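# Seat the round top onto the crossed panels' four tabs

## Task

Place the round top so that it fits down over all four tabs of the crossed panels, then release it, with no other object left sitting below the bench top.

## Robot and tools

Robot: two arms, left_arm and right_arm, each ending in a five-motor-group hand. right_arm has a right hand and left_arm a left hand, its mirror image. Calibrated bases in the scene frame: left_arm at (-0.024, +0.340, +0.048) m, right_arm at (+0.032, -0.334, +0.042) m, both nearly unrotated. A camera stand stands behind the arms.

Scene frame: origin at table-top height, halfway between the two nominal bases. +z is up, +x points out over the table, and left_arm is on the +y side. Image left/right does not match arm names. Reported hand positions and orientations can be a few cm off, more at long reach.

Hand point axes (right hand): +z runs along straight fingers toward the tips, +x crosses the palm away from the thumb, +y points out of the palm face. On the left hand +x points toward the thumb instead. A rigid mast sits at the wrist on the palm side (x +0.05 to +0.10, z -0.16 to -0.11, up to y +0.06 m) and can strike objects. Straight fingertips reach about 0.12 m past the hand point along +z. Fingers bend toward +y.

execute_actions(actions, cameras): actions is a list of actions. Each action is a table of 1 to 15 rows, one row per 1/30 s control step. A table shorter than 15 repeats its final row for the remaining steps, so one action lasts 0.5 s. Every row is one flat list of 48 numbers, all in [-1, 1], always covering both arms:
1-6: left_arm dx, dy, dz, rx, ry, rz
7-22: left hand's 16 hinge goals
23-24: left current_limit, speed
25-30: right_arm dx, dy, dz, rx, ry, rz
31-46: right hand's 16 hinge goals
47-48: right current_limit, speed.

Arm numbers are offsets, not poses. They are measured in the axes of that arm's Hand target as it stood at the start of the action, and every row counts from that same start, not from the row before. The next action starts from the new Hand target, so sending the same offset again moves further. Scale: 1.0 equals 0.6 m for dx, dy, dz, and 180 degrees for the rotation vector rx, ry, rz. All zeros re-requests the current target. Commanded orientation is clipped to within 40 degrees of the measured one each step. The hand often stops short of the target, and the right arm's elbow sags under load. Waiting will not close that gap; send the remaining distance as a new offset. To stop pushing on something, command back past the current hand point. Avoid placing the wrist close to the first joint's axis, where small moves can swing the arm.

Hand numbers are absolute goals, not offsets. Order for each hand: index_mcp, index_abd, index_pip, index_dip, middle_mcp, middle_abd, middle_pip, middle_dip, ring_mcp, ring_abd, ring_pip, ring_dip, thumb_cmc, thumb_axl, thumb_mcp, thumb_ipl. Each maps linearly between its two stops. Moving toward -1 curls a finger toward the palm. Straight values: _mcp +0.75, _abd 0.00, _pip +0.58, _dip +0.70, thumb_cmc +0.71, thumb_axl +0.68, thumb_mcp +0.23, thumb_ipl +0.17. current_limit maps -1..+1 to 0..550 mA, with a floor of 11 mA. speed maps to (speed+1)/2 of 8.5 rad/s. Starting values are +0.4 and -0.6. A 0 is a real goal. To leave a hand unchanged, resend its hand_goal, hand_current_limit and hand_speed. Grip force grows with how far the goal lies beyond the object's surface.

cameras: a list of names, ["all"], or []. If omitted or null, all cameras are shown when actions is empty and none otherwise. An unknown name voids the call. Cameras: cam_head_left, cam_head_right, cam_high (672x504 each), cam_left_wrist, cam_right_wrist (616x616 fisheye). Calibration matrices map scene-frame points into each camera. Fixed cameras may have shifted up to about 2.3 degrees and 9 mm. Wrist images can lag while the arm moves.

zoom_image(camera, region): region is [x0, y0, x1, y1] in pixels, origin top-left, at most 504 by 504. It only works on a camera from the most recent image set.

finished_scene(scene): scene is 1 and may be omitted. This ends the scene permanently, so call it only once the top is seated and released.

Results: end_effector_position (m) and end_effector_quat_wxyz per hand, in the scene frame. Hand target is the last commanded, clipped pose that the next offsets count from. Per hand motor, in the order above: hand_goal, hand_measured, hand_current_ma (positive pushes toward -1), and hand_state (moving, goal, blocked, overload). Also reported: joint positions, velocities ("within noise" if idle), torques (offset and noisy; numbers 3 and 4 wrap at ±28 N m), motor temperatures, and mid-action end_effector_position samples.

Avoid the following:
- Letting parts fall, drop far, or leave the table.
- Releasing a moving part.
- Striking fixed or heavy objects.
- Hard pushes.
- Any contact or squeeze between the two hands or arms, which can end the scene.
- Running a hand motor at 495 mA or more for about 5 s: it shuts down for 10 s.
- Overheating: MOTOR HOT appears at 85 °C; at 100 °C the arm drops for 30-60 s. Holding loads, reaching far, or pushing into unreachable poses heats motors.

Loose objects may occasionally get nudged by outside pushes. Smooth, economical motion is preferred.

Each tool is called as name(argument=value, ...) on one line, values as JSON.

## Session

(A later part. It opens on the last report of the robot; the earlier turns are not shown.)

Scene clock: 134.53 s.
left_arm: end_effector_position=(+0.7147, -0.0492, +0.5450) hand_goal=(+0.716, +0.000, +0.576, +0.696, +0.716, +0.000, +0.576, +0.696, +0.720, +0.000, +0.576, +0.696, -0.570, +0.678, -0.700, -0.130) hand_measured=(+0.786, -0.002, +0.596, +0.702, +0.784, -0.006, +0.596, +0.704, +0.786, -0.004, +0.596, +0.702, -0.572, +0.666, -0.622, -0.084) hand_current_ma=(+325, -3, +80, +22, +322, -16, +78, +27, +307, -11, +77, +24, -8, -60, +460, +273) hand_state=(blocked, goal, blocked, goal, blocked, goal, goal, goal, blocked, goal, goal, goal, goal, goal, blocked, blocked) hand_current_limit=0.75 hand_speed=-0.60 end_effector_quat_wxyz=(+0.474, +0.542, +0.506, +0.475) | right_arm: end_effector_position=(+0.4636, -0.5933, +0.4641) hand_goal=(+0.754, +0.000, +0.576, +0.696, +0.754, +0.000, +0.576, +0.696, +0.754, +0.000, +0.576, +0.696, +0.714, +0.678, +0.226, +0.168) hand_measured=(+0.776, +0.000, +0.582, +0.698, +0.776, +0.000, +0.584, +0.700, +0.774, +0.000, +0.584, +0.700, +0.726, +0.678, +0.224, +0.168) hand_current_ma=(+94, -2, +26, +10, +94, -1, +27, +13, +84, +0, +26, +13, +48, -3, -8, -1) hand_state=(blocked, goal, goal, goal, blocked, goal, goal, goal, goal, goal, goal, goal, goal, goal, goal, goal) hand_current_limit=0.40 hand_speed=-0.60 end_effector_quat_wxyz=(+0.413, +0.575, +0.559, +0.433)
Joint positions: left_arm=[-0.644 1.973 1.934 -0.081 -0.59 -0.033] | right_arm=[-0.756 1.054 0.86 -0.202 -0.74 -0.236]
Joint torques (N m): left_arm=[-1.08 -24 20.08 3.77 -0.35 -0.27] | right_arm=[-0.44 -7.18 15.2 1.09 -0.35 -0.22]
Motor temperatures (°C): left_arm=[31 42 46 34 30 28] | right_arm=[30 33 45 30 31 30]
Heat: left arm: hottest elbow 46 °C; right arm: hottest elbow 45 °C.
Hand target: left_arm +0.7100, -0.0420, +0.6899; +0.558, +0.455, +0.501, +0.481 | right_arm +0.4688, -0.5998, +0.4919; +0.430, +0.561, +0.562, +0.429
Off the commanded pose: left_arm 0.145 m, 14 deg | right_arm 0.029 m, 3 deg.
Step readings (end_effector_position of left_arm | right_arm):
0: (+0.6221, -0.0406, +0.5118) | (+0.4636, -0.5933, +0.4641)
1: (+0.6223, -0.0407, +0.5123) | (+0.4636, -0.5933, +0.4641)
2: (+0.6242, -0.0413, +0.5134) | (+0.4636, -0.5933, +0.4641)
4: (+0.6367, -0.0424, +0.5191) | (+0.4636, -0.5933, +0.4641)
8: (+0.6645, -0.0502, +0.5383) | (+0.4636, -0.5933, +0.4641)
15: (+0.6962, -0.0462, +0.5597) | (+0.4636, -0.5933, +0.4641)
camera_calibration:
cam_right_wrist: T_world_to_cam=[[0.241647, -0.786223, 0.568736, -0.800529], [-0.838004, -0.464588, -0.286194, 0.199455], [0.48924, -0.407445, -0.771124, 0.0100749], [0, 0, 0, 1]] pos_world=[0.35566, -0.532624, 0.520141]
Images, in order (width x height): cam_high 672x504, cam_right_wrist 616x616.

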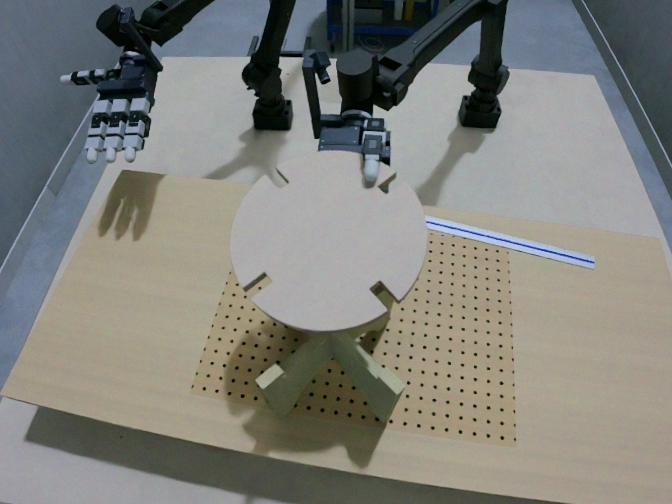

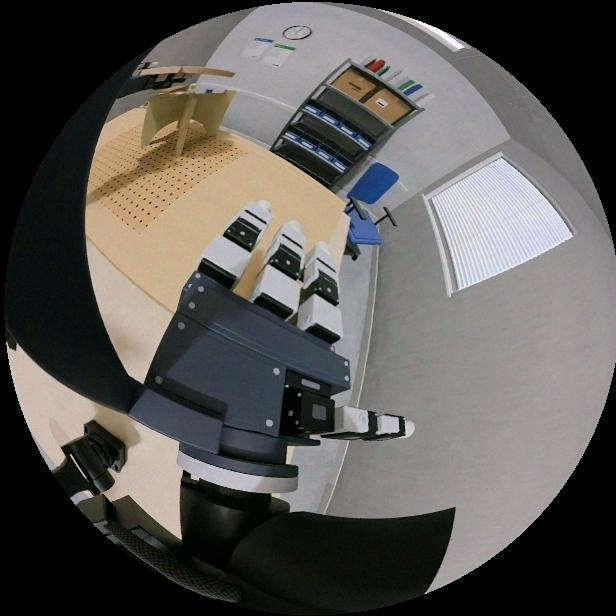

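execute_actions(actions=[[[0.0107,0.0134,0.1547,0.0534,0.0176,0.0015,0.715,0,0.576,0.696,0.715,0,0.576,0.696,0.72,0,0.576,0.696,-0.571,0.678,-0.70,-0.13,0.75,-0.6,0,0,0,0,0,0,0.754,0,0.576,0.696,0.754,0,0.576,0.696,0.754,0,0.576,0.696,0.714,0.678,0.226,0.168,0.4,-0.6]]], cameras=["cam_high","cam_right_wrist","cam_left_wrist","cam_head_right"])

zoom_image(camera="cam_right_wrist", region=[90, 50, 270, 230])

zoom_image(camera="cam_high", region=[220, 160, 430, 420])

Scene clock: 136.73 s.
left_arm: end_effector_position=(+0.8046, -0.0405, +0.5463) hand_goal=(+0.716, +0.000, +0.576, +0.696, +0.716, +0.000, +0.576, +0.696, +0.720, +0.000, +0.576, +0.696, -0.570, +0.678, -0.700, -0.130) hand_measured=(+0.786, +0.000, +0.596, +0.702, +0.784, -0.004, +0.596, +0.704, +0.786, -0.002, +0.596, +0.702, -0.572, +0.666, -0.622, -0.084) hand_current_ma=(+325, -1, +80, +22, +322, -13, +78, +27, +307, -9, +77, +24, -8, -59, +460, +273) hand_state=(blocked, goal, blocked, goal, blocked, goal, goal, goal, blocked, goal, goal, goal, goal, goal, blocked, blocked) hand_current_limit=0.75 hand_speed=-0.60 end_effector_quat_wxyz=(+0.428, +0.570, +0.545, +0.442) | right_arm: end_effector_position=(+0.4636, -0.5933, +0.4641) hand_goal=(+0.754, +0.000, +0.576, +0.696, +0.754, +0.000, +0.576, +0.696, +0.754, +0.000, +0.576, +0.696, +0.714, +0.678, +0.226, +0.168) hand_measured=(+0.776, +0.000, +0.582, +0.698, +0.776, +0.000, +0.584, +0.700, +0.774, +0.000, +0.584, +0.700, +0.726, +0.678, +0.224, +0.168) hand_current_ma=(+94, -2, +26, +10, +94, -1, +27, +13, +84, +0, +26, +13, +48, -3, -8, -1) hand_state=(blocked, goal, goal, goal, blocked, goal, goal, goal, goal, goal, goal, goal, goal, goal, goal, goal) hand_current_limit=0.40 hand_speed=-0.60 end_effector_quat_wxyz=(+0.413, +0.575, +0.559, +0.433)
Joint positions: left_arm=[-0.576 2.252 2.506 -0.54 -0.534 -0.109] | right_arm=[-0.756 1.054 0.86 -0.202 -0.74 -0.236]
Joint torques (N m): left_arm=[-1.2 -27.4 19.62 3.77 -0.56 -0.26] | right_arm=[-0.5 -7.18 15.21 1.09 -0.35 -0.22]
Heat: left arm: hottest elbow 47 °C; right arm: hottest elbow 45 °C.
Hand target: left_arm +0.8021, -0.0373, +0.7047; +0.502, +0.488, +0.553, +0.450 | right_arm +0.4688, -0.5998, +0.4919; +0.430, +0.561, +0.562, +0.429
Off the commanded pose: left_arm 0.159 m, 13 deg | right_arm 0.029 m, 3 deg.
Step readings (end_effector_position of left_arm | right_arm):
0: (+0.7147, -0.0491, +0.5450) | (+0.4636, -0.5933, +0.4641)
1: (+0.7149, -0.0494, +0.5451) | (+0.4636, -0.5933, +0.4641)
2: (+0.7172, -0.0503, +0.5455) | (+0.4636, -0.5933, +0.4641)
4: (+0.7301, -0.0507, +0.5483) | (+0.4636, -0.5933, +0.4641)
8: (+0.7539, -0.0538, +0.5573) | (+0.4636, -0.5933, +0.4641)
15: (+0.7871, -0.0427, +0.5607) | (+0.4636, -0.5933, +0.4641)
camera_calibration:
cam_left_wrist: T_world_to_cam=[[-0.172577, -0.778729, -0.603157, 0.402362], [-0.839832, 0.436295, -0.323, 0.823463], [0.514684, 0.450808, -0.729296, 0.122804], [0, 0, 0, 1]] pos_world=[0.697804, -0.101303, 0.598227]
cam_right_wrist: T_world_to_cam=[[0.241647, -0.786223, 0.568736, -0.800529], [-0.838004, -0.464588, -0.286194, 0.199455], [0.48924, -0.407445, -0.771124, 0.0100749], [0, 0, 0, 1]] pos_world=[0.35566, -0.532624, 0.520141]
Images, in order (width x height): cam_head_right 672x504, cam_high 672x504, cam_left_wrist 616x616, cam_right_wrist 616x616.

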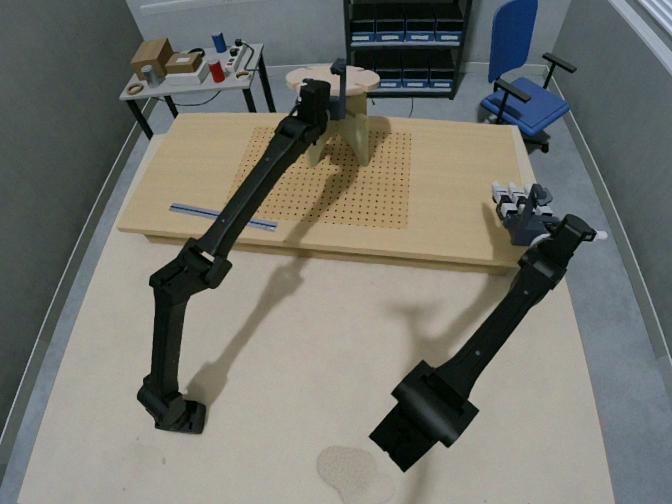

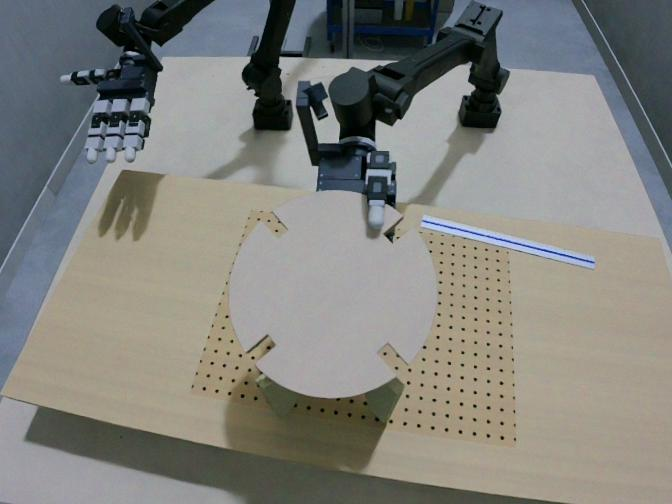

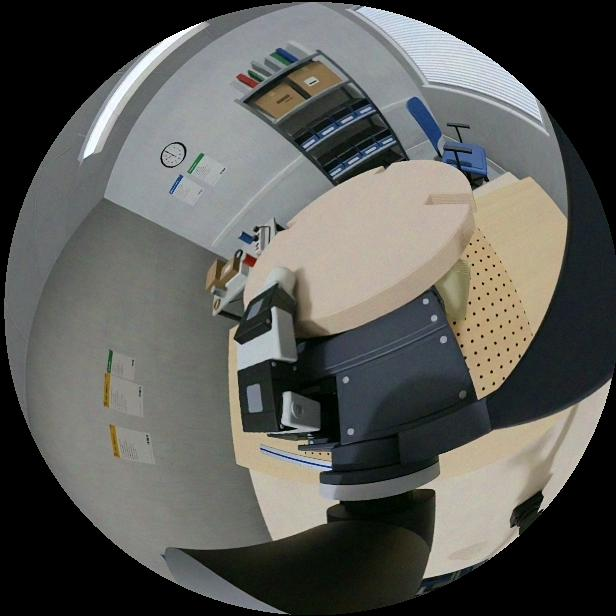

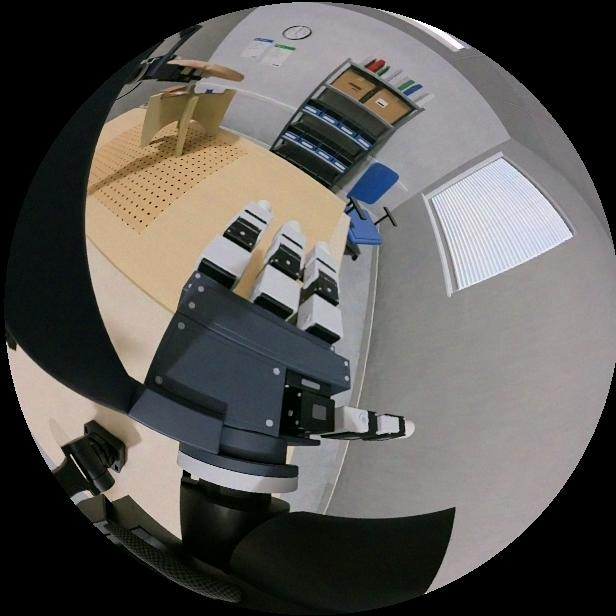

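Scaled by 2.800 from the camera's 616x616 image, which has a finer 880x880 frame.

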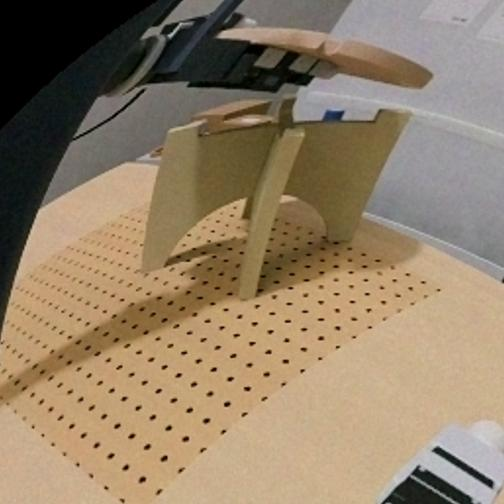

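Scaled by 1.938 from the camera's 672x504 image, which has a finer 960x720 frame.

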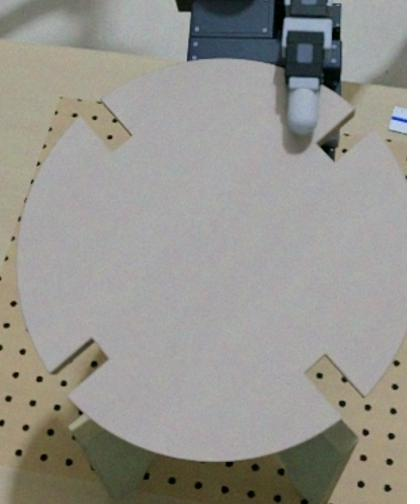

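execute_actions(actions=[[[0.0005,-0.0757,0.0017,-0.002,0.017,-0.0182,0.715,0,0.576,0.696,0.715,0,0.576,0.696,0.72,0,0.576,0.696,-0.571,0.678,-0.70,-0.13,0.75,-0.6,0,0,0,0,0,0,0.754,0,0.576,0.696,0.754,0,0.576,0.696,0.754,0,0.576,0.696,0.714,0.678,0.226,0.168,0.4,-0.6]]], cameras=["cam_high","cam_right_wrist"])

zoom_image(camera="cam_right_wrist", region=[90, 50, 270, 230])

zoom_image(camera="cam_high", region=[220, 180, 440, 400])

Scene clock: 138.90 s.
left_arm: end_effector_position=(+0.8248, -0.0548, +0.5085) hand_goal=(+0.716, +0.000, +0.576, +0.696, +0.716, +0.000, +0.576, +0.696, +0.720, +0.000, +0.576, +0.696, -0.570, +0.678, -0.700, -0.130) hand_measured=(+0.786, +0.000, +0.590, +0.702, +0.784, -0.004, +0.592, +0.702, +0.782, -0.002, +0.592, +0.702, -0.572, +0.666, -0.622, -0.084) hand_current_ma=(+325, +1, +54, +20, +317, -9, +59, +24, +287, -6, +65, +23, -8, -56, +457, +273) hand_state=(blocked, goal, goal, goal, blocked, goal, goal, goal, blocked, goal, goal, goal, goal, goal, blocked, blocked) hand_current_limit=0.75 hand_speed=-0.60 end_effector_quat_wxyz=(+0.423, +0.541, +0.576, +0.443) | right_arm: end_effector_position=(+0.4636, -0.5933, +0.4641) hand_goal=(+0.754, +0.000, +0.576, +0.696, +0.754, +0.000, +0.576, +0.696, +0.754, +0.000, +0.576, +0.696, +0.714, +0.678, +0.226, +0.168) hand_measured=(+0.776, +0.000, +0.582, +0.698, +0.776, +0.000, +0.584, +0.700, +0.774, +0.000, +0.584, +0.700, +0.726, +0.678, +0.224, +0.168) hand_current_ma=(+94, -2, +26, +10, +94, -1, +27, +13, +84, +0, +26, +13, +48, -3, -8, -1) hand_state=(blocked, goal, goal, goal, blocked, goal, goal, goal, goal, goal, goal, goal, goal, goal, goal, goal) hand_current_limit=0.40 hand_speed=-0.60 end_effector_quat_wxyz=(+0.413, +0.575, +0.559, +0.433)
Joint positions: left_arm=[-0.593 2.443 2.768 -0.633 -0.605 -0.188] | right_arm=[-0.756 1.054 0.86 -0.202 -0.74 -0.236]
Joint torques (N m): left_arm=[-1.32 -29.51 19.11 3.6 -0.74 -0.22] | right_arm=[-0.5 -7.18 15.21 1.07 -0.35 -0.22]
Heat: left arm: hottest elbow 49 °C; right arm: hottest elbow 45 °C.
Hand target: left_arm +0.7991, -0.0423, +0.6597; +0.502, +0.459, +0.579, +0.451 | right_arm +0.4688, -0.5998, +0.4919; +0.430, +0.561, +0.562, +0.429
Off the commanded pose: left_arm 0.154 m, 13 deg | right_arm 0.029 m, 3 deg.
Step readings (end_effector_position of left_arm | right_arm):
0: (+0.8046, -0.0405, +0.5463) | (+0.4636, -0.5933, +0.4641)
1: (+0.8045, -0.0402, +0.5468) | (+0.4636, -0.5933, +0.4641)
2: (+0.8048, -0.0399, +0.5465) | (+0.4636, -0.5933, +0.4641)
4: (+0.8060, -0.0387, +0.5478) | (+0.4636, -0.5933, +0.4641)
8: (+0.8112, -0.0402, +0.5449) | (+0.4636, -0.5933, +0.4641)
15: (+0.8216, -0.0503, +0.5193) | (+0.4636, -0.5933, +0.4641)
camera_calibration:
cam_right_wrist: T_world_to_cam=[[0.241647, -0.786223, 0.568736, -0.800529], [-0.838004, -0.464588, -0.286194, 0.199455], [0.48924, -0.407445, -0.771124, 0.0100749], [0, 0, 0, 1]] pos_world=[0.35566, -0.532624, 0.520141]
Images, in order (width x height): cam_high 672x504, cam_right_wrist 616x616.

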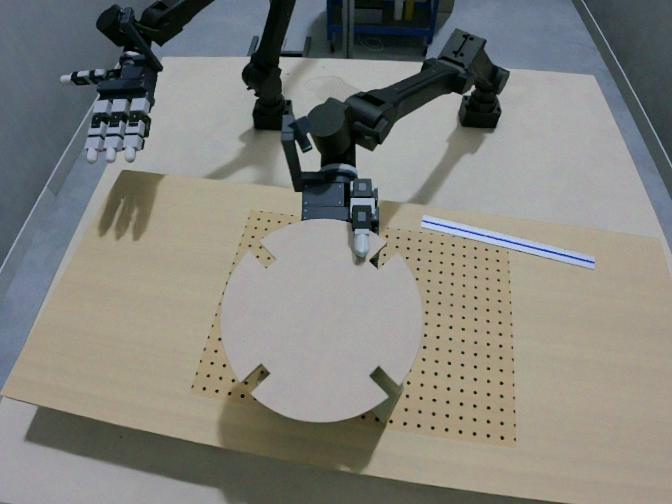

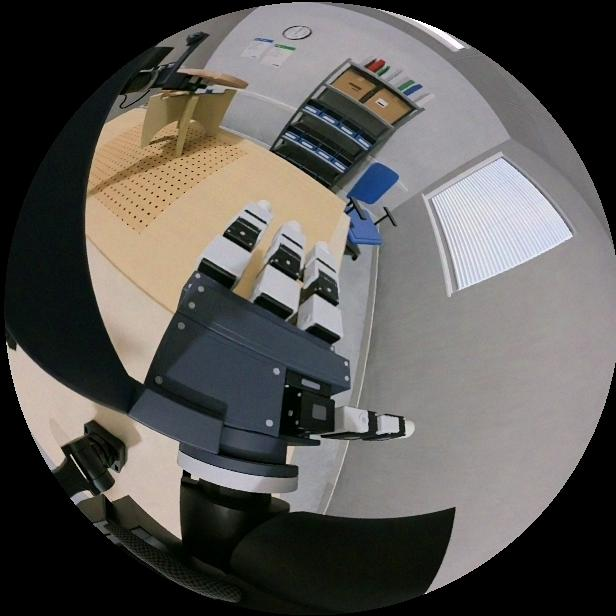

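Scaled by 2.800 from the camera's 616x616 image, which has a finer 880x880 frame.

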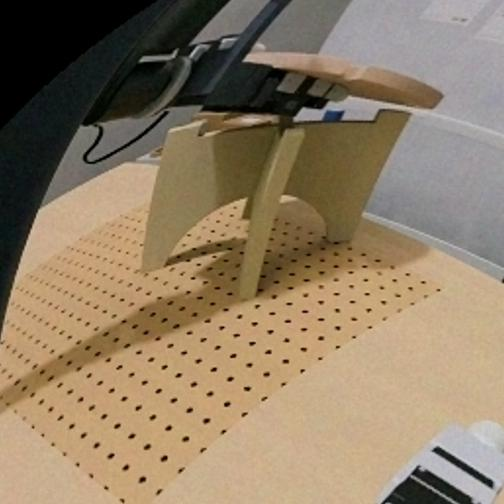

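Scaled by 2.291 from the camera's 672x504 image, which has a finer 960x720 frame.

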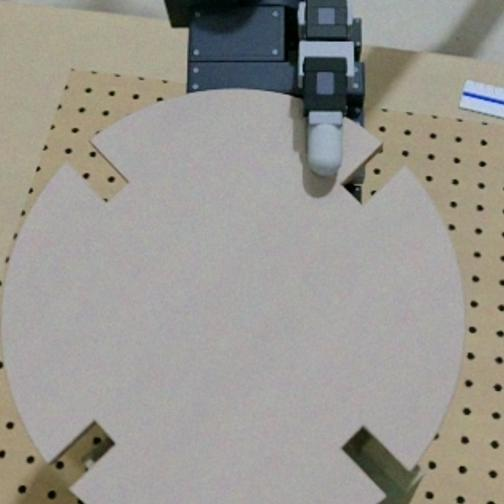

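execute_actions(actions=[], cameras=["cam_high","cam_head_left","cam_right_wrist"])

Scene clock: 140.00 s.
left_arm: end_effector_position=(+0.8248, -0.0548, +0.5085) hand_goal=(+0.716, +0.000, +0.576, +0.696, +0.716, +0.000, +0.576, +0.696, +0.720, +0.000, +0.576, +0.696, -0.570, +0.678, -0.700, -0.130) hand_measured=(+0.786, +0.000, +0.590, +0.702, +0.784, -0.004, +0.592, +0.702, +0.782, -0.002, +0.592, +0.702, -0.572, +0.666, -0.622, -0.084) hand_current_ma=(+325, +1, +54, +20, +317, -9, +59, +24, +287, -6, +65, +23, -8, -56, +457, +273) hand_state=(blocked, goal, goal, goal, blocked, goal, goal, goal, blocked, goal, goal, goal, goal, goal, blocked, blocked) hand_current_limit=0.75 hand_speed=-0.60 end_effector_quat_wxyz=(+0.423, +0.541, +0.576, +0.443) | right_arm: end_effector_position=(+0.4636, -0.5933, +0.4641) hand_goal=(+0.754, +0.000, +0.576, +0.696, +0.754, +0.000, +0.576, +0.696, +0.754, +0.000, +0.576, +0.696, +0.714, +0.678, +0.226, +0.168) hand_measured=(+0.776, +0.000, +0.582, +0.698, +0.776, +0.000, +0.584, +0.700, +0.774, +0.000, +0.584, +0.700, +0.726, +0.678, +0.224, +0.168) hand_current_ma=(+94, -2, +26, +10, +94, -1, +27, +13, +84, +0, +26, +13, +48, -3, -8, -1) hand_state=(blocked, goal, goal, goal, blocked, goal, goal, goal, goal, goal, goal, goal, goal, goal, goal, goal) hand_current_limit=0.40 hand_speed=-0.60 end_effector_quat_wxyz=(+0.413, +0.575, +0.559, +0.433)
Joint positions: left_arm=[-0.593 2.443 2.768 -0.633 -0.605 -0.188] | right_arm=[-0.756 1.054 0.86 -0.202 -0.74 -0.236]
Joint velocities: within noise
Joint torques (N m): left_arm=[-1.44 -29.51 19.12 3.59 -0.74 -0.22] | right_arm=[-0.5 -7.18 15.2 1.09 -0.35 -0.22]
Motor temperatures (°C): left_arm=[31 43 49 34 30 28] | right_arm=[30 33 45 30 31 30]
Heat: left arm: hottest elbow 49 °C; right arm: hottest elbow 45 °C.
Hand target: left_arm +0.7991, -0.0423, +0.6597; +0.502, +0.459, +0.579, +0.451 | right_arm +0.4688, -0.5998, +0.4919; +0.430, +0.561, +0.562, +0.429
Off the commanded pose: left_arm 0.154 m, 13 deg | right_arm 0.029 m, 3 deg.
camera_calibration:
cam_right_wrist: T_world_to_cam=[[0.241647, -0.786223, 0.568736, -0.800529], [-0.838004, -0.464588, -0.286194, 0.199455], [0.48924, -0.407445, -0.771124, 0.0100749], [0, 0, 0, 1]] pos_world=[0.35566, -0.532624, 0.520141]
Images, in order (width x height): cam_head_left 672x504, cam_high 672x504, cam_right_wrist 616x616.

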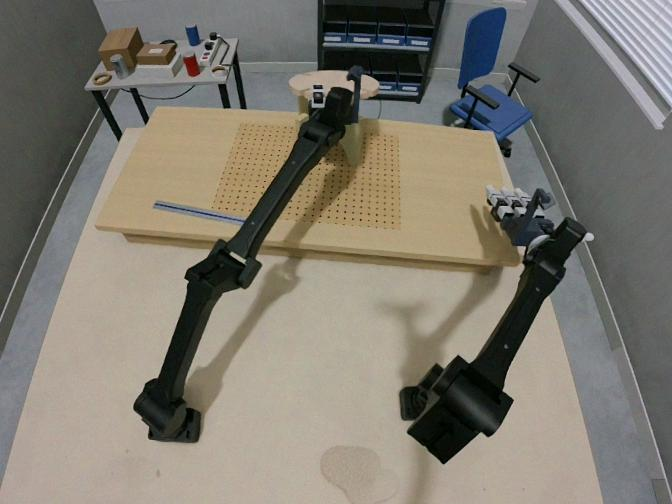

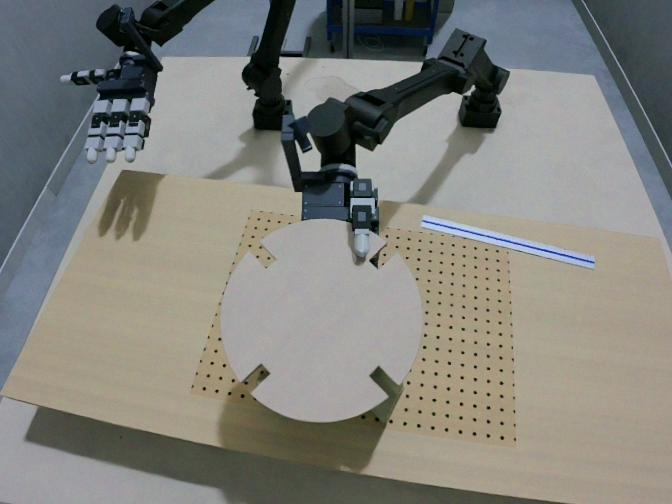

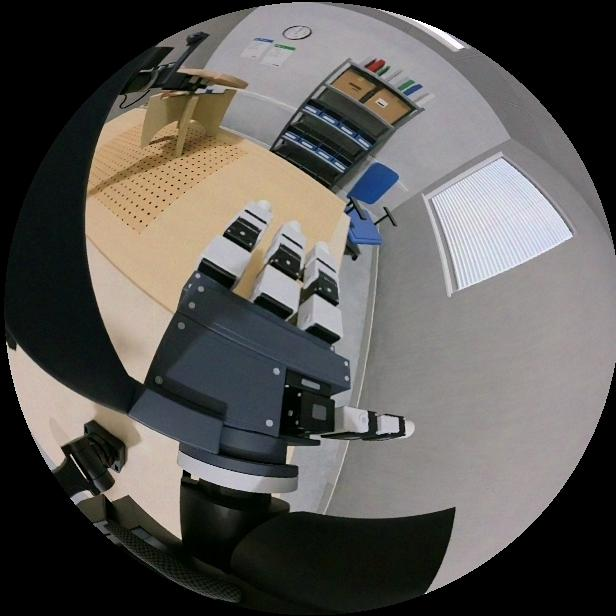

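zoom_image(camera="cam_high", region=[210, 200, 440, 440])

zoom_image(camera="cam_right_wrist", region=[90, 40, 270, 220])

Scaled by 2.100 from the camera's 672x504 image, which has a finer 960x720 frame.

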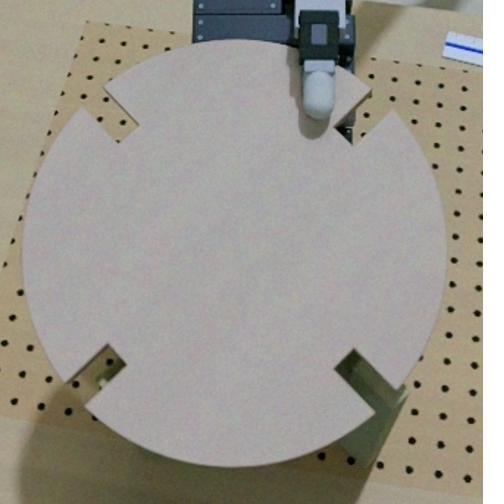

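Scaled by 2.800 from the camera's 616x616 image, which has a finer 880x880 frame.

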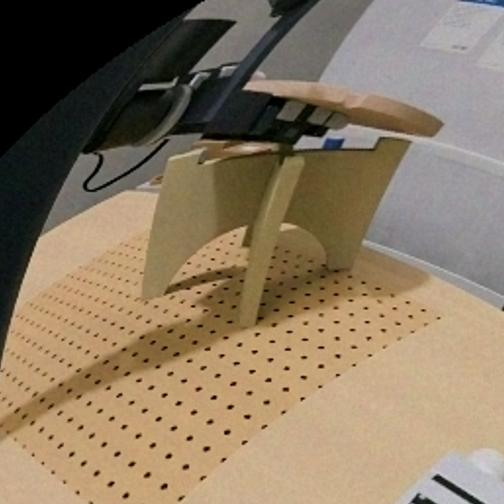

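execute_actions(actions=[[[0.008,-0.006,-0.007,0.006,-0.0022,0.002,0.715,0,0.576,0.696,0.715,0,0.576,0.696,0.72,0,0.576,0.696,-0.571,0.678,-0.7,-0.13,0.75,-0.6,0,0,0,0,0,0,0.754,0,0.576,0.696,0.754,0,0.576,0.696,0.754,0,0.576,0.696,0.714,0.678,0.226,0.168,0.4,-0.6],[0.016,-0.012,-0.014,0.012,-0.0044,0.004,0.715,0,0.576,0.696,0.715,0,0.576,0.696,0.72,0,0.576,0.696,-0.571,0.678,-0.7,-0.13,0.75,-0.6,0,0,0,0,0,0,0.754,0,0.576,0.696,0.754,0,0.576,0.696,0.754,0,0.576,0.696,0.714,0.678,0.226,0.168,0.4,-0.6],[0.025,-0.0182,-0.0218,0.0178,-0.0066,0.0062,0.715,0,0.576,0.696,0.715,0,0.576,0.696,0.72,0,0.576,0.696,-0.571,0.678,-0.7,-0.13,0.75,-0.6,0,0,0,0,0,0,0.754,0,0.576,0.696,0.754,0,0.576,0.696,0.754,0,0.576,0.696,0.714,0.678,0.226,0.168,0.4,-0.6]]], cameras=["cam_high","cam_right_wrist"])

zoom_image(camera="cam_high", region=[210, 200, 440, 440])

zoom_image(camera="cam_right_wrist", region=[90, 40, 270, 220])

Scene clock: 144.17 s.
left_arm: end_effector_position=(+0.8225, -0.0508, +0.5019) hand_goal=(+0.716, +0.000, +0.576, +0.696, +0.716, +0.000, +0.576, +0.696, +0.720, +0.000, +0.576, +0.696, -0.570, +0.678, -0.700, -0.130) hand_measured=(+0.784, +0.000, +0.582, +0.700, +0.774, -0.002, +0.586, +0.702, +0.768, +0.000, +0.590, +0.702, -0.572, +0.666, -0.624, -0.084) hand_current_ma=(+320, +1, +22, +13, +270, -8, +39, +21, +217, -2, +57, +22, -8, -58, +452, +273) hand_state=(blocked, goal, goal, goal, blocked, goal, goal, goal, blocked, goal, goal, goal, goal, goal, blocked, blocked) hand_current_limit=0.75 hand_speed=-0.60 end_effector_quat_wxyz=(+0.414, +0.547, +0.594, +0.421) | right_arm: end_effector_position=(+0.4636, -0.5933, +0.4641) hand_goal=(+0.754, +0.000, +0.576, +0.696, +0.754, +0.000, +0.576, +0.696, +0.754, +0.000, +0.576, +0.696, +0.714, +0.678, +0.226, +0.168) hand_measured=(+0.776, +0.000, +0.582, +0.698, +0.776, +0.000, +0.584, +0.700, +0.774, +0.000, +0.584, +0.700, +0.726, +0.678, +0.224, +0.168) hand_current_ma=(+94, -2, +26, +10, +94, -1, +27, +13, +84, +0, +26, +13, +48, -3, -8, -1) hand_state=(blocked, goal, goal, goal, blocked, goal, goal, goal, goal, goal, goal, goal, goal, goal, goal, goal) hand_current_limit=0.40 hand_speed=-0.60 end_effector_quat_wxyz=(+0.413, +0.575, +0.559, +0.433)
Joint positions: left_arm=[-0.593 2.443 2.793 -0.723 -0.591 -0.248] | right_arm=[-0.756 1.054 0.86 -0.202 -0.74 -0.236]
Joint torques (N m): left_arm=[-1.26 -31.15 17.02 2.78 -0.91 -0.06] | right_arm=[-0.5 -7.12 15.21 1.07 -0.36 -0.22]
Heat: left arm: hottest elbow 52 °C; right arm: hottest elbow 45 °C.
Hand target: left_arm +0.7840, -0.0302, +0.6478; +0.490, +0.483, +0.581, +0.434 | right_arm +0.4688, -0.5998, +0.4919; +0.430, +0.561, +0.562, +0.429
Off the commanded pose: left_arm 0.152 m, 12 deg | right_arm 0.029 m, 3 deg.
elbow stopped short (left arm): the move would have taken joint 3 (elbow) straighter than the controller allows.
Step readings (end_effector_position of left_arm | right_arm):
0: (+0.8248, -0.0548, +0.5085) | (+0.4636, -0.5933, +0.4641)
1: (+0.8248, -0.0547, +0.5086) | (+0.4636, -0.5933, +0.4641)
2: (+0.8246, -0.0546, +0.5087) | (+0.4636, -0.5933, +0.4641)
4: (+0.8243, -0.0546, +0.5066) | (+0.4636, -0.5933, +0.4641)
8: (+0.8235, -0.0540, +0.5044) | (+0.4636, -0.5933, +0.4641)
15: (+0.8227, -0.0517, +0.5028) | (+0.4636, -0.5933, +0.4641)
camera_calibration:
cam_right_wrist: T_world_to_cam=[[0.241647, -0.786223, 0.568736, -0.800529], [-0.838004, -0.464588, -0.286194, 0.199455], [0.48924, -0.407445, -0.771124, 0.0100749], [0, 0, 0, 1]] pos_world=[0.35566, -0.532624, 0.520141]
Images, in order (width x height): cam_high 672x504, cam_right_wrist 616x616.

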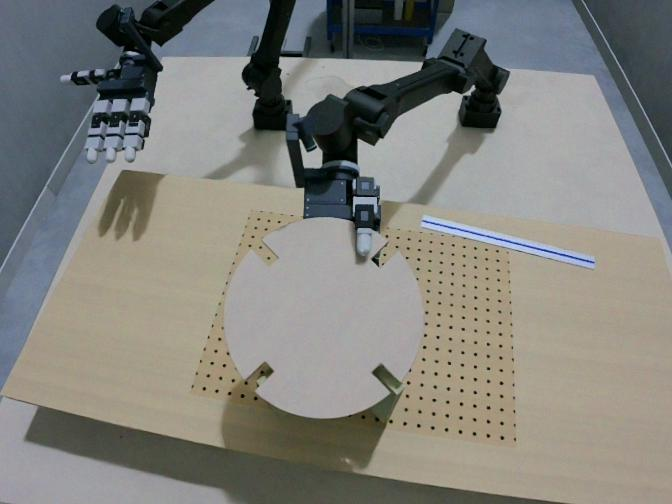

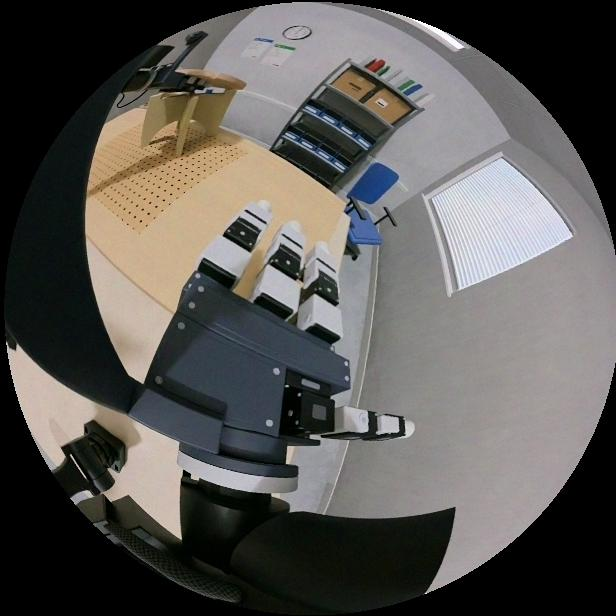

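Scaled by 2.100 from the camera's 672x504 image, which has a finer 960x720 frame.

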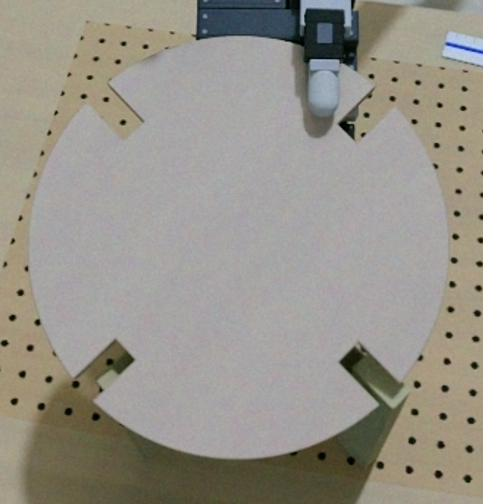

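Scaled by 2.800 from the camera's 616x616 image, which has a finer 880x880 frame.

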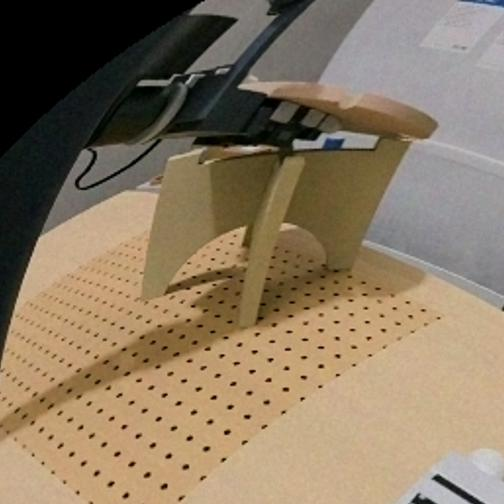

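zoom_image(camera="cam_high", region=[230, 350, 420, 440])

zoom_image(camera="cam_right_wrist", region=[140, 60, 260, 120])

Scaled by 2.653 from the camera's 672x504 image, which has a finer 960x720 frame.

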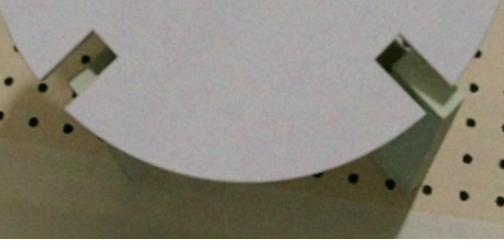

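Scaled by 4.200 from the camera's 616x616 image, which has a finer 880x880 frame.

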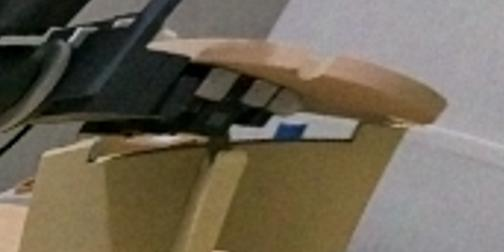

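execute_actions(actions=[[[0.0045,0.0025,-0.011,-0.0024,-0.0022,0.0003,0.715,0,0.576,0.696,0.715,0,0.576,0.696,0.72,0,0.576,0.696,-0.571,0.678,-0.7,-0.13,0.75,-0.6,0,0,0,0,0,0,0.754,0,0.576,0.696,0.754,0,0.576,0.696,0.754,0,0.576,0.696,0.714,0.678,0.226,0.168,0.4,-0.6],[0.009,0.005,-0.0225,-0.0048,-0.0044,0.0006,0.715,0,0.576,0.696,0.715,0,0.576,0.696,0.72,0,0.576,0.696,-0.571,0.678,-0.7,-0.13,0.75,-0.6,0,0,0,0,0,0,0.754,0,0.576,0.696,0.754,0,0.576,0.696,0.754,0,0.576,0.696,0.714,0.678,0.226,0.168,0.4,-0.6],[0.0134,0.0073,-0.034,-0.0073,-0.0065,0.001,0.715,0,0.576,0.696,0.715,0,0.576,0.696,0.72,0,0.576,0.696,-0.571,0.678,-0.7,-0.13,0.75,-0.6,0,0,0,0,0,0,0.754,0,0.576,0.696,0.754,0,0.576,0.696,0.754,0,0.576,0.696,0.714,0.678,0.226,0.168,0.4,-0.6]]], cameras=["cam_high","cam_right_wrist"])

zoom_image(camera="cam_high", region=[210, 200, 440, 440])

zoom_image(camera="cam_right_wrist", region=[120, 50, 260, 130])

Scene clock: 147.37 s.
left_arm: end_effector_position=(+0.8075, -0.0413, +0.5130) hand_goal=(+0.716, +0.000, +0.576, +0.696, +0.716, +0.000, +0.576, +0.696, +0.720, +0.000, +0.576, +0.696, -0.570, +0.678, -0.700, -0.130) hand_measured=(+0.780, +0.002, +0.586, +0.700, +0.774, -0.002, +0.588, +0.702, +0.772, -0.002, +0.592, +0.702, -0.572, +0.666, -0.624, -0.084) hand_current_ma=(+297, +5, +36, +13, +270, -5, +49, +21, +237, -4, +63, +22, -8, -56, +452, +273) hand_state=(blocked, goal, goal, goal, blocked, goal, goal, goal, blocked, goal, goal, goal, goal, goal, blocked, blocked) hand_current_limit=0.75 hand_speed=-0.60 end_effector_quat_wxyz=(+0.408, +0.551, +0.594, +0.422) | right_arm: end_effector_position=(+0.4636, -0.5933, +0.4641) hand_goal=(+0.754, +0.000, +0.576, +0.696, +0.754, +0.000, +0.576, +0.696, +0.754, +0.000, +0.576, +0.696, +0.714, +0.678, +0.226, +0.168) hand_measured=(+0.776, +0.000, +0.582, +0.698, +0.776, +0.000, +0.584, +0.700, +0.774, +0.000, +0.584, +0.700, +0.726, +0.678, +0.224, +0.168) hand_current_ma=(+94, -2, +26, +10, +94, -1, +27, +13, +84, +0, +26, +13, +48, -3, -8, -1) hand_state=(blocked, goal, goal, goal, blocked, goal, goal, goal, goal, goal, goal, goal, goal, goal, goal, goal) hand_current_limit=0.40 hand_speed=-0.60 end_effector_quat_wxyz=(+0.413, +0.575, +0.559, +0.433)
Joint positions: left_arm=[-0.593 2.319 2.596 -0.661 -0.594 -0.243] | right_arm=[-0.756 1.054 0.86 -0.202 -0.74 -0.236]
Joint torques (N m): left_arm=[-1.38 -31.62 12.75 5.16 -0.75 -0.07] | right_arm=[-0.5 -7.12 15.21 1.09 -0.35 -0.22]
Heat: left arm: hottest elbow 52 °C; right arm: hottest elbow 45 °C.
Hand target: left_arm +0.7641, -0.0221, +0.6537; +0.501, +0.482, +0.571, +0.437 | right_arm +0.4688, -0.5998, +0.4919; +0.430, +0.561, +0.562, +0.429
Off the commanded pose: left_arm 0.149 m, 14 deg | right_arm 0.029 m, 3 deg.
Step readings (end_effector_position of left_arm | right_arm):
0: (+0.8225, -0.0507, +0.5019) | (+0.4636, -0.5933, +0.4641)
1: (+0.8225, -0.0507, +0.5019) | (+0.4636, -0.5933, +0.4641)
2: (+0.8223, -0.0506, +0.5026) | (+0.4636, -0.5933, +0.4641)
4: (+0.8215, -0.0500, +0.5046) | (+0.4636, -0.5933, +0.4641)
8: (+0.8175, -0.0474, +0.5087) | (+0.4636, -0.5933, +0.4641)
15: (+0.8097, -0.0424, +0.5155) | (+0.4636, -0.5933, +0.4641)
camera_calibration:
cam_right_wrist: T_world_to_cam=[[0.241647, -0.786223, 0.568736, -0.800529], [-0.838004, -0.464588, -0.286194, 0.199455], [0.48924, -0.407445, -0.771124, 0.0100749], [0, 0, 0, 1]] pos_world=[0.35566, -0.532624, 0.520141]
Images, in order (width x height): cam_high 672x504, cam_right_wrist 616x616.

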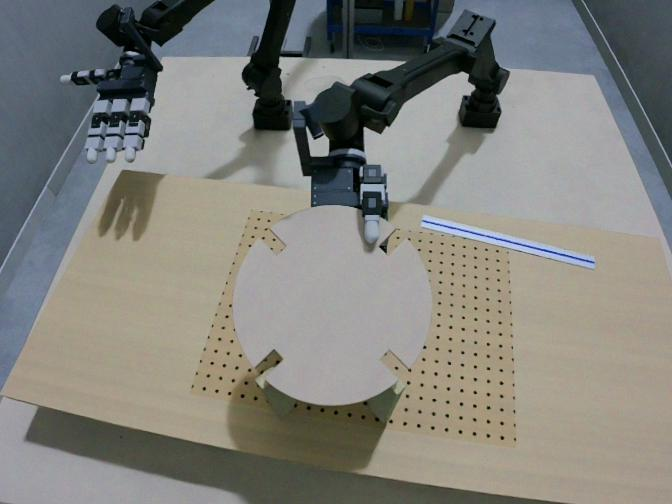

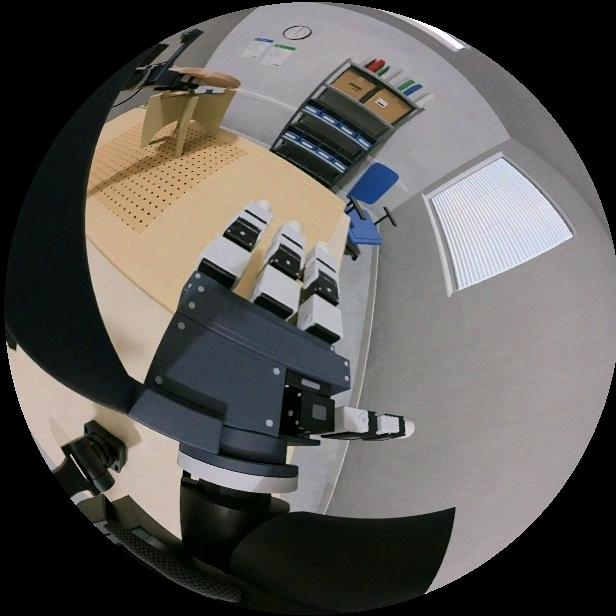

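Scaled by 2.100 from the camera's 672x504 image, which has a finer 960x720 frame.

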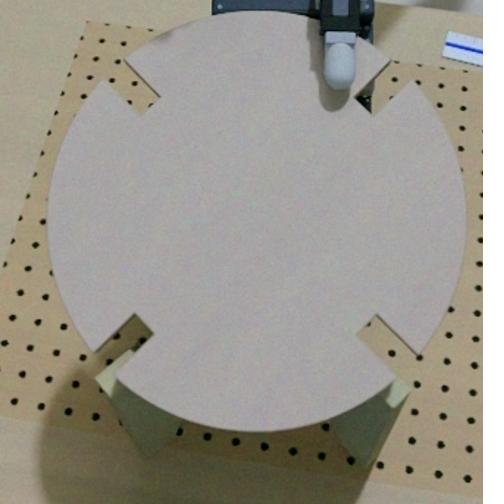

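Scaled by 3.600 from the camera's 616x616 image, which has a finer 880x880 frame.

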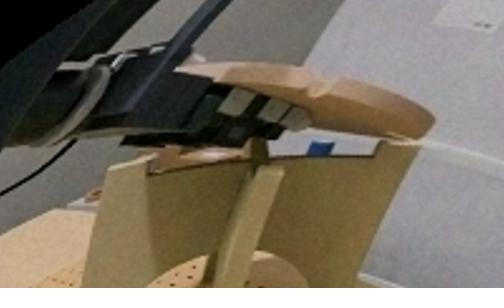

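execute_actions(actions=[[[0.0016,-0.01,-0.001,-0.0034,-0.0018,-0.0016,0.715,0,0.576,0.696,0.715,0,0.576,0.696,0.72,0,0.576,0.696,-0.571,0.678,-0.7,-0.13,0.75,-0.6,0,0,0,0,0,0,0.754,0,0.576,0.696,0.754,0,0.576,0.696,0.754,0,0.576,0.696,0.714,0.678,0.226,0.168,0.4,-0.6],[0.0032,-0.02,-0.002,-0.0068,-0.0036,-0.0032,0.715,0,0.576,0.696,0.715,0,0.576,0.696,0.72,0,0.576,0.696,-0.571,0.678,-0.7,-0.13,0.75,-0.6,0,0,0,0,0,0,0.754,0,0.576,0.696,0.754,0,0.576,0.696,0.754,0,0.576,0.696,0.714,0.678,0.226,0.168,0.4,-0.6],[0.0048,-0.0302,-0.0031,-0.0103,-0.0055,-0.0049,0.715,0,0.576,0.696,0.715,0,0.576,0.696,0.72,0,0.576,0.696,-0.571,0.678,-0.7,-0.13,0.75,-0.6,0,0,0,0,0,0,0.754,0,0.576,0.696,0.754,0,0.576,0.696,0.754,0,0.576,0.696,0.714,0.678,0.226,0.168,0.4,-0.6]]], cameras=["cam_high","cam_right_wrist"])

zoom_image(camera="cam_high", region=[210, 200, 440, 440])

zoom_image(camera="cam_right_wrist", region=[120, 50, 260, 130])

Scene clock: 149.40 s.
left_arm: end_effector_position=(+0.7990, -0.0390, +0.5031) hand_goal=(+0.716, +0.000, +0.576, +0.696, +0.716, +0.000, +0.576, +0.696, +0.720, +0.000, +0.576, +0.696, -0.570, +0.678, -0.700, -0.130) hand_measured=(+0.776, +0.002, +0.586, +0.700, +0.774, -0.002, +0.588, +0.702, +0.772, -0.002, +0.590, +0.702, -0.572, +0.666, -0.624, -0.084) hand_current_ma=(+283, +6, +37, +13, +270, -4, +46, +21, +237, -3, +53, +22, -8, -57, +452, +273) hand_state=(blocked, goal, goal, goal, blocked, goal, goal, goal, blocked, goal, goal, goal, goal, goal, blocked, blocked) hand_current_limit=0.75 hand_speed=-0.60 end_effector_quat_wxyz=(+0.432, +0.540, +0.583, +0.428) | right_arm: end_effector_position=(+0.4636, -0.5933, +0.4641) hand_goal=(+0.754, +0.000, +0.576, +0.696, +0.754, +0.000, +0.576, +0.696, +0.754, +0.000, +0.576, +0.696, +0.714, +0.678, +0.226, +0.168) hand_measured=(+0.776, +0.000, +0.582, +0.698, +0.776, +0.000, +0.584, +0.700, +0.774, +0.000, +0.584, +0.700, +0.726, +0.678, +0.224, +0.168) hand_current_ma=(+94, -2, +26, +10, +94, -1, +27, +13, +84, +0, +26, +13, +48, -3, -8, -1) hand_state=(blocked, goal, goal, goal, blocked, goal, goal, goal, goal, goal, goal, goal, goal, goal, goal, goal) hand_current_limit=0.40 hand_speed=-0.60 end_effector_quat_wxyz=(+0.413, +0.575, +0.559, +0.433)
Joint positions: left_arm=[-0.594 2.234 2.38 -0.466 -0.585 -0.224] | right_arm=[-0.756 1.054 0.86 -0.202 -0.74 -0.236]
Joint torques (N m): left_arm=[-1.26 -30.8 12.59 5 -0.51 -0.07] | right_arm=[-0.44 -7.12 15.2 1.09 -0.35 -0.23]
Heat: left arm: hottest elbow 52 °C; right arm: hottest elbow 45 °C.
Hand target: left_arm +0.7601, -0.0221, +0.6357; +0.517, +0.473, +0.563, +0.438 | right_arm +0.4688, -0.5998, +0.4919; +0.430, +0.561, +0.562, +0.429
Off the commanded pose: left_arm 0.139 m, 13 deg | right_arm 0.029 m, 3 deg.
Step readings (end_effector_position of left_arm | right_arm):
0: (+0.8075, -0.0413, +0.5130) | (+0.4636, -0.5933, +0.4641)
1: (+0.8076, -0.0413, +0.5126) | (+0.4636, -0.5933, +0.4641)
2: (+0.8075, -0.0413, +0.5123) | (+0.4636, -0.5933, +0.4641)
4: (+0.8067, -0.0408, +0.5103) | (+0.4636, -0.5933, +0.4641)
8: (+0.8041, -0.0395, +0.5071) | (+0.4636, -0.5933, +0.4641)
15: (+0.8003, -0.0388, +0.5041) | (+0.4636, -0.5933, +0.4641)
camera_calibration:
cam_right_wrist: T_world_to_cam=[[0.241647, -0.786223, 0.568736, -0.800529], [-0.838004, -0.464588, -0.286194, 0.199455], [0.48924, -0.407445, -0.771124, 0.0100749], [0, 0, 0, 1]] pos_world=[0.35566, -0.532624, 0.520141]
Images, in order (width x height): cam_high 672x504, cam_right_wrist 616x616.

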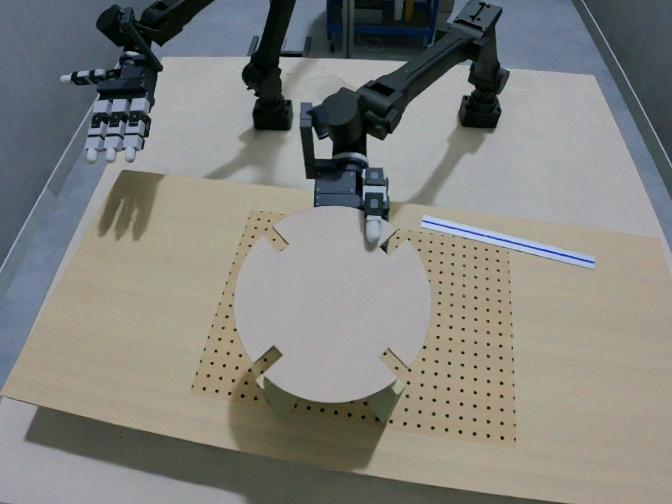

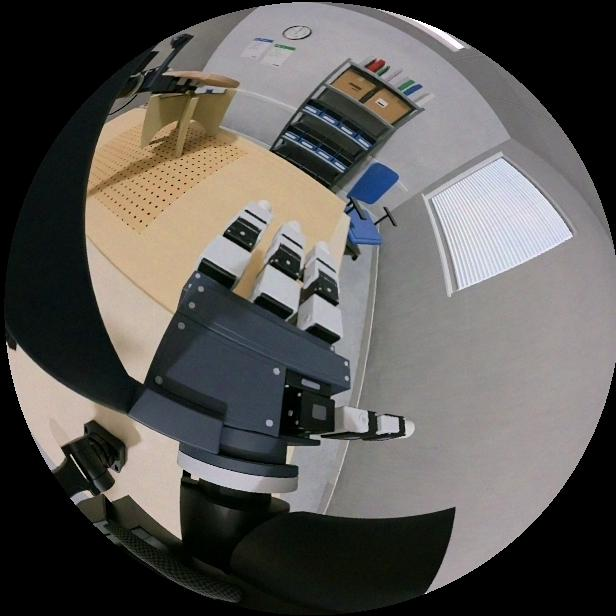

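Scaled by 2.100 from the camera's 672x504 image, which has a finer 960x720 frame.

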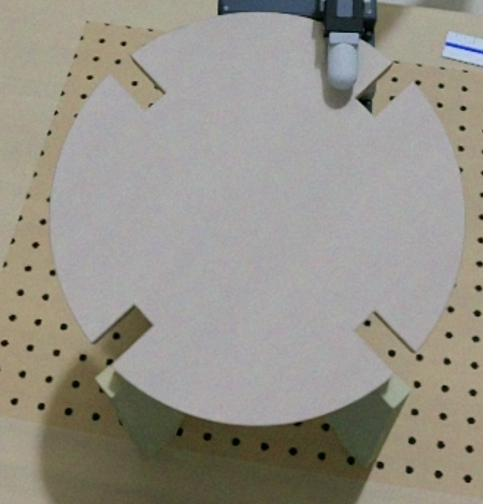

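Scaled by 3.600 from the camera's 616x616 image, which has a finer 880x880 frame.

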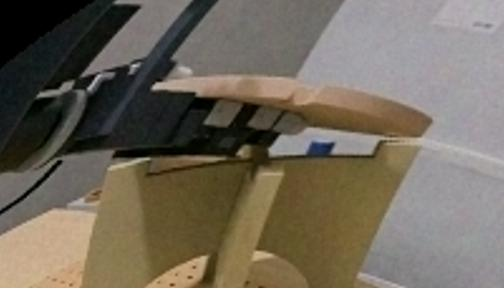

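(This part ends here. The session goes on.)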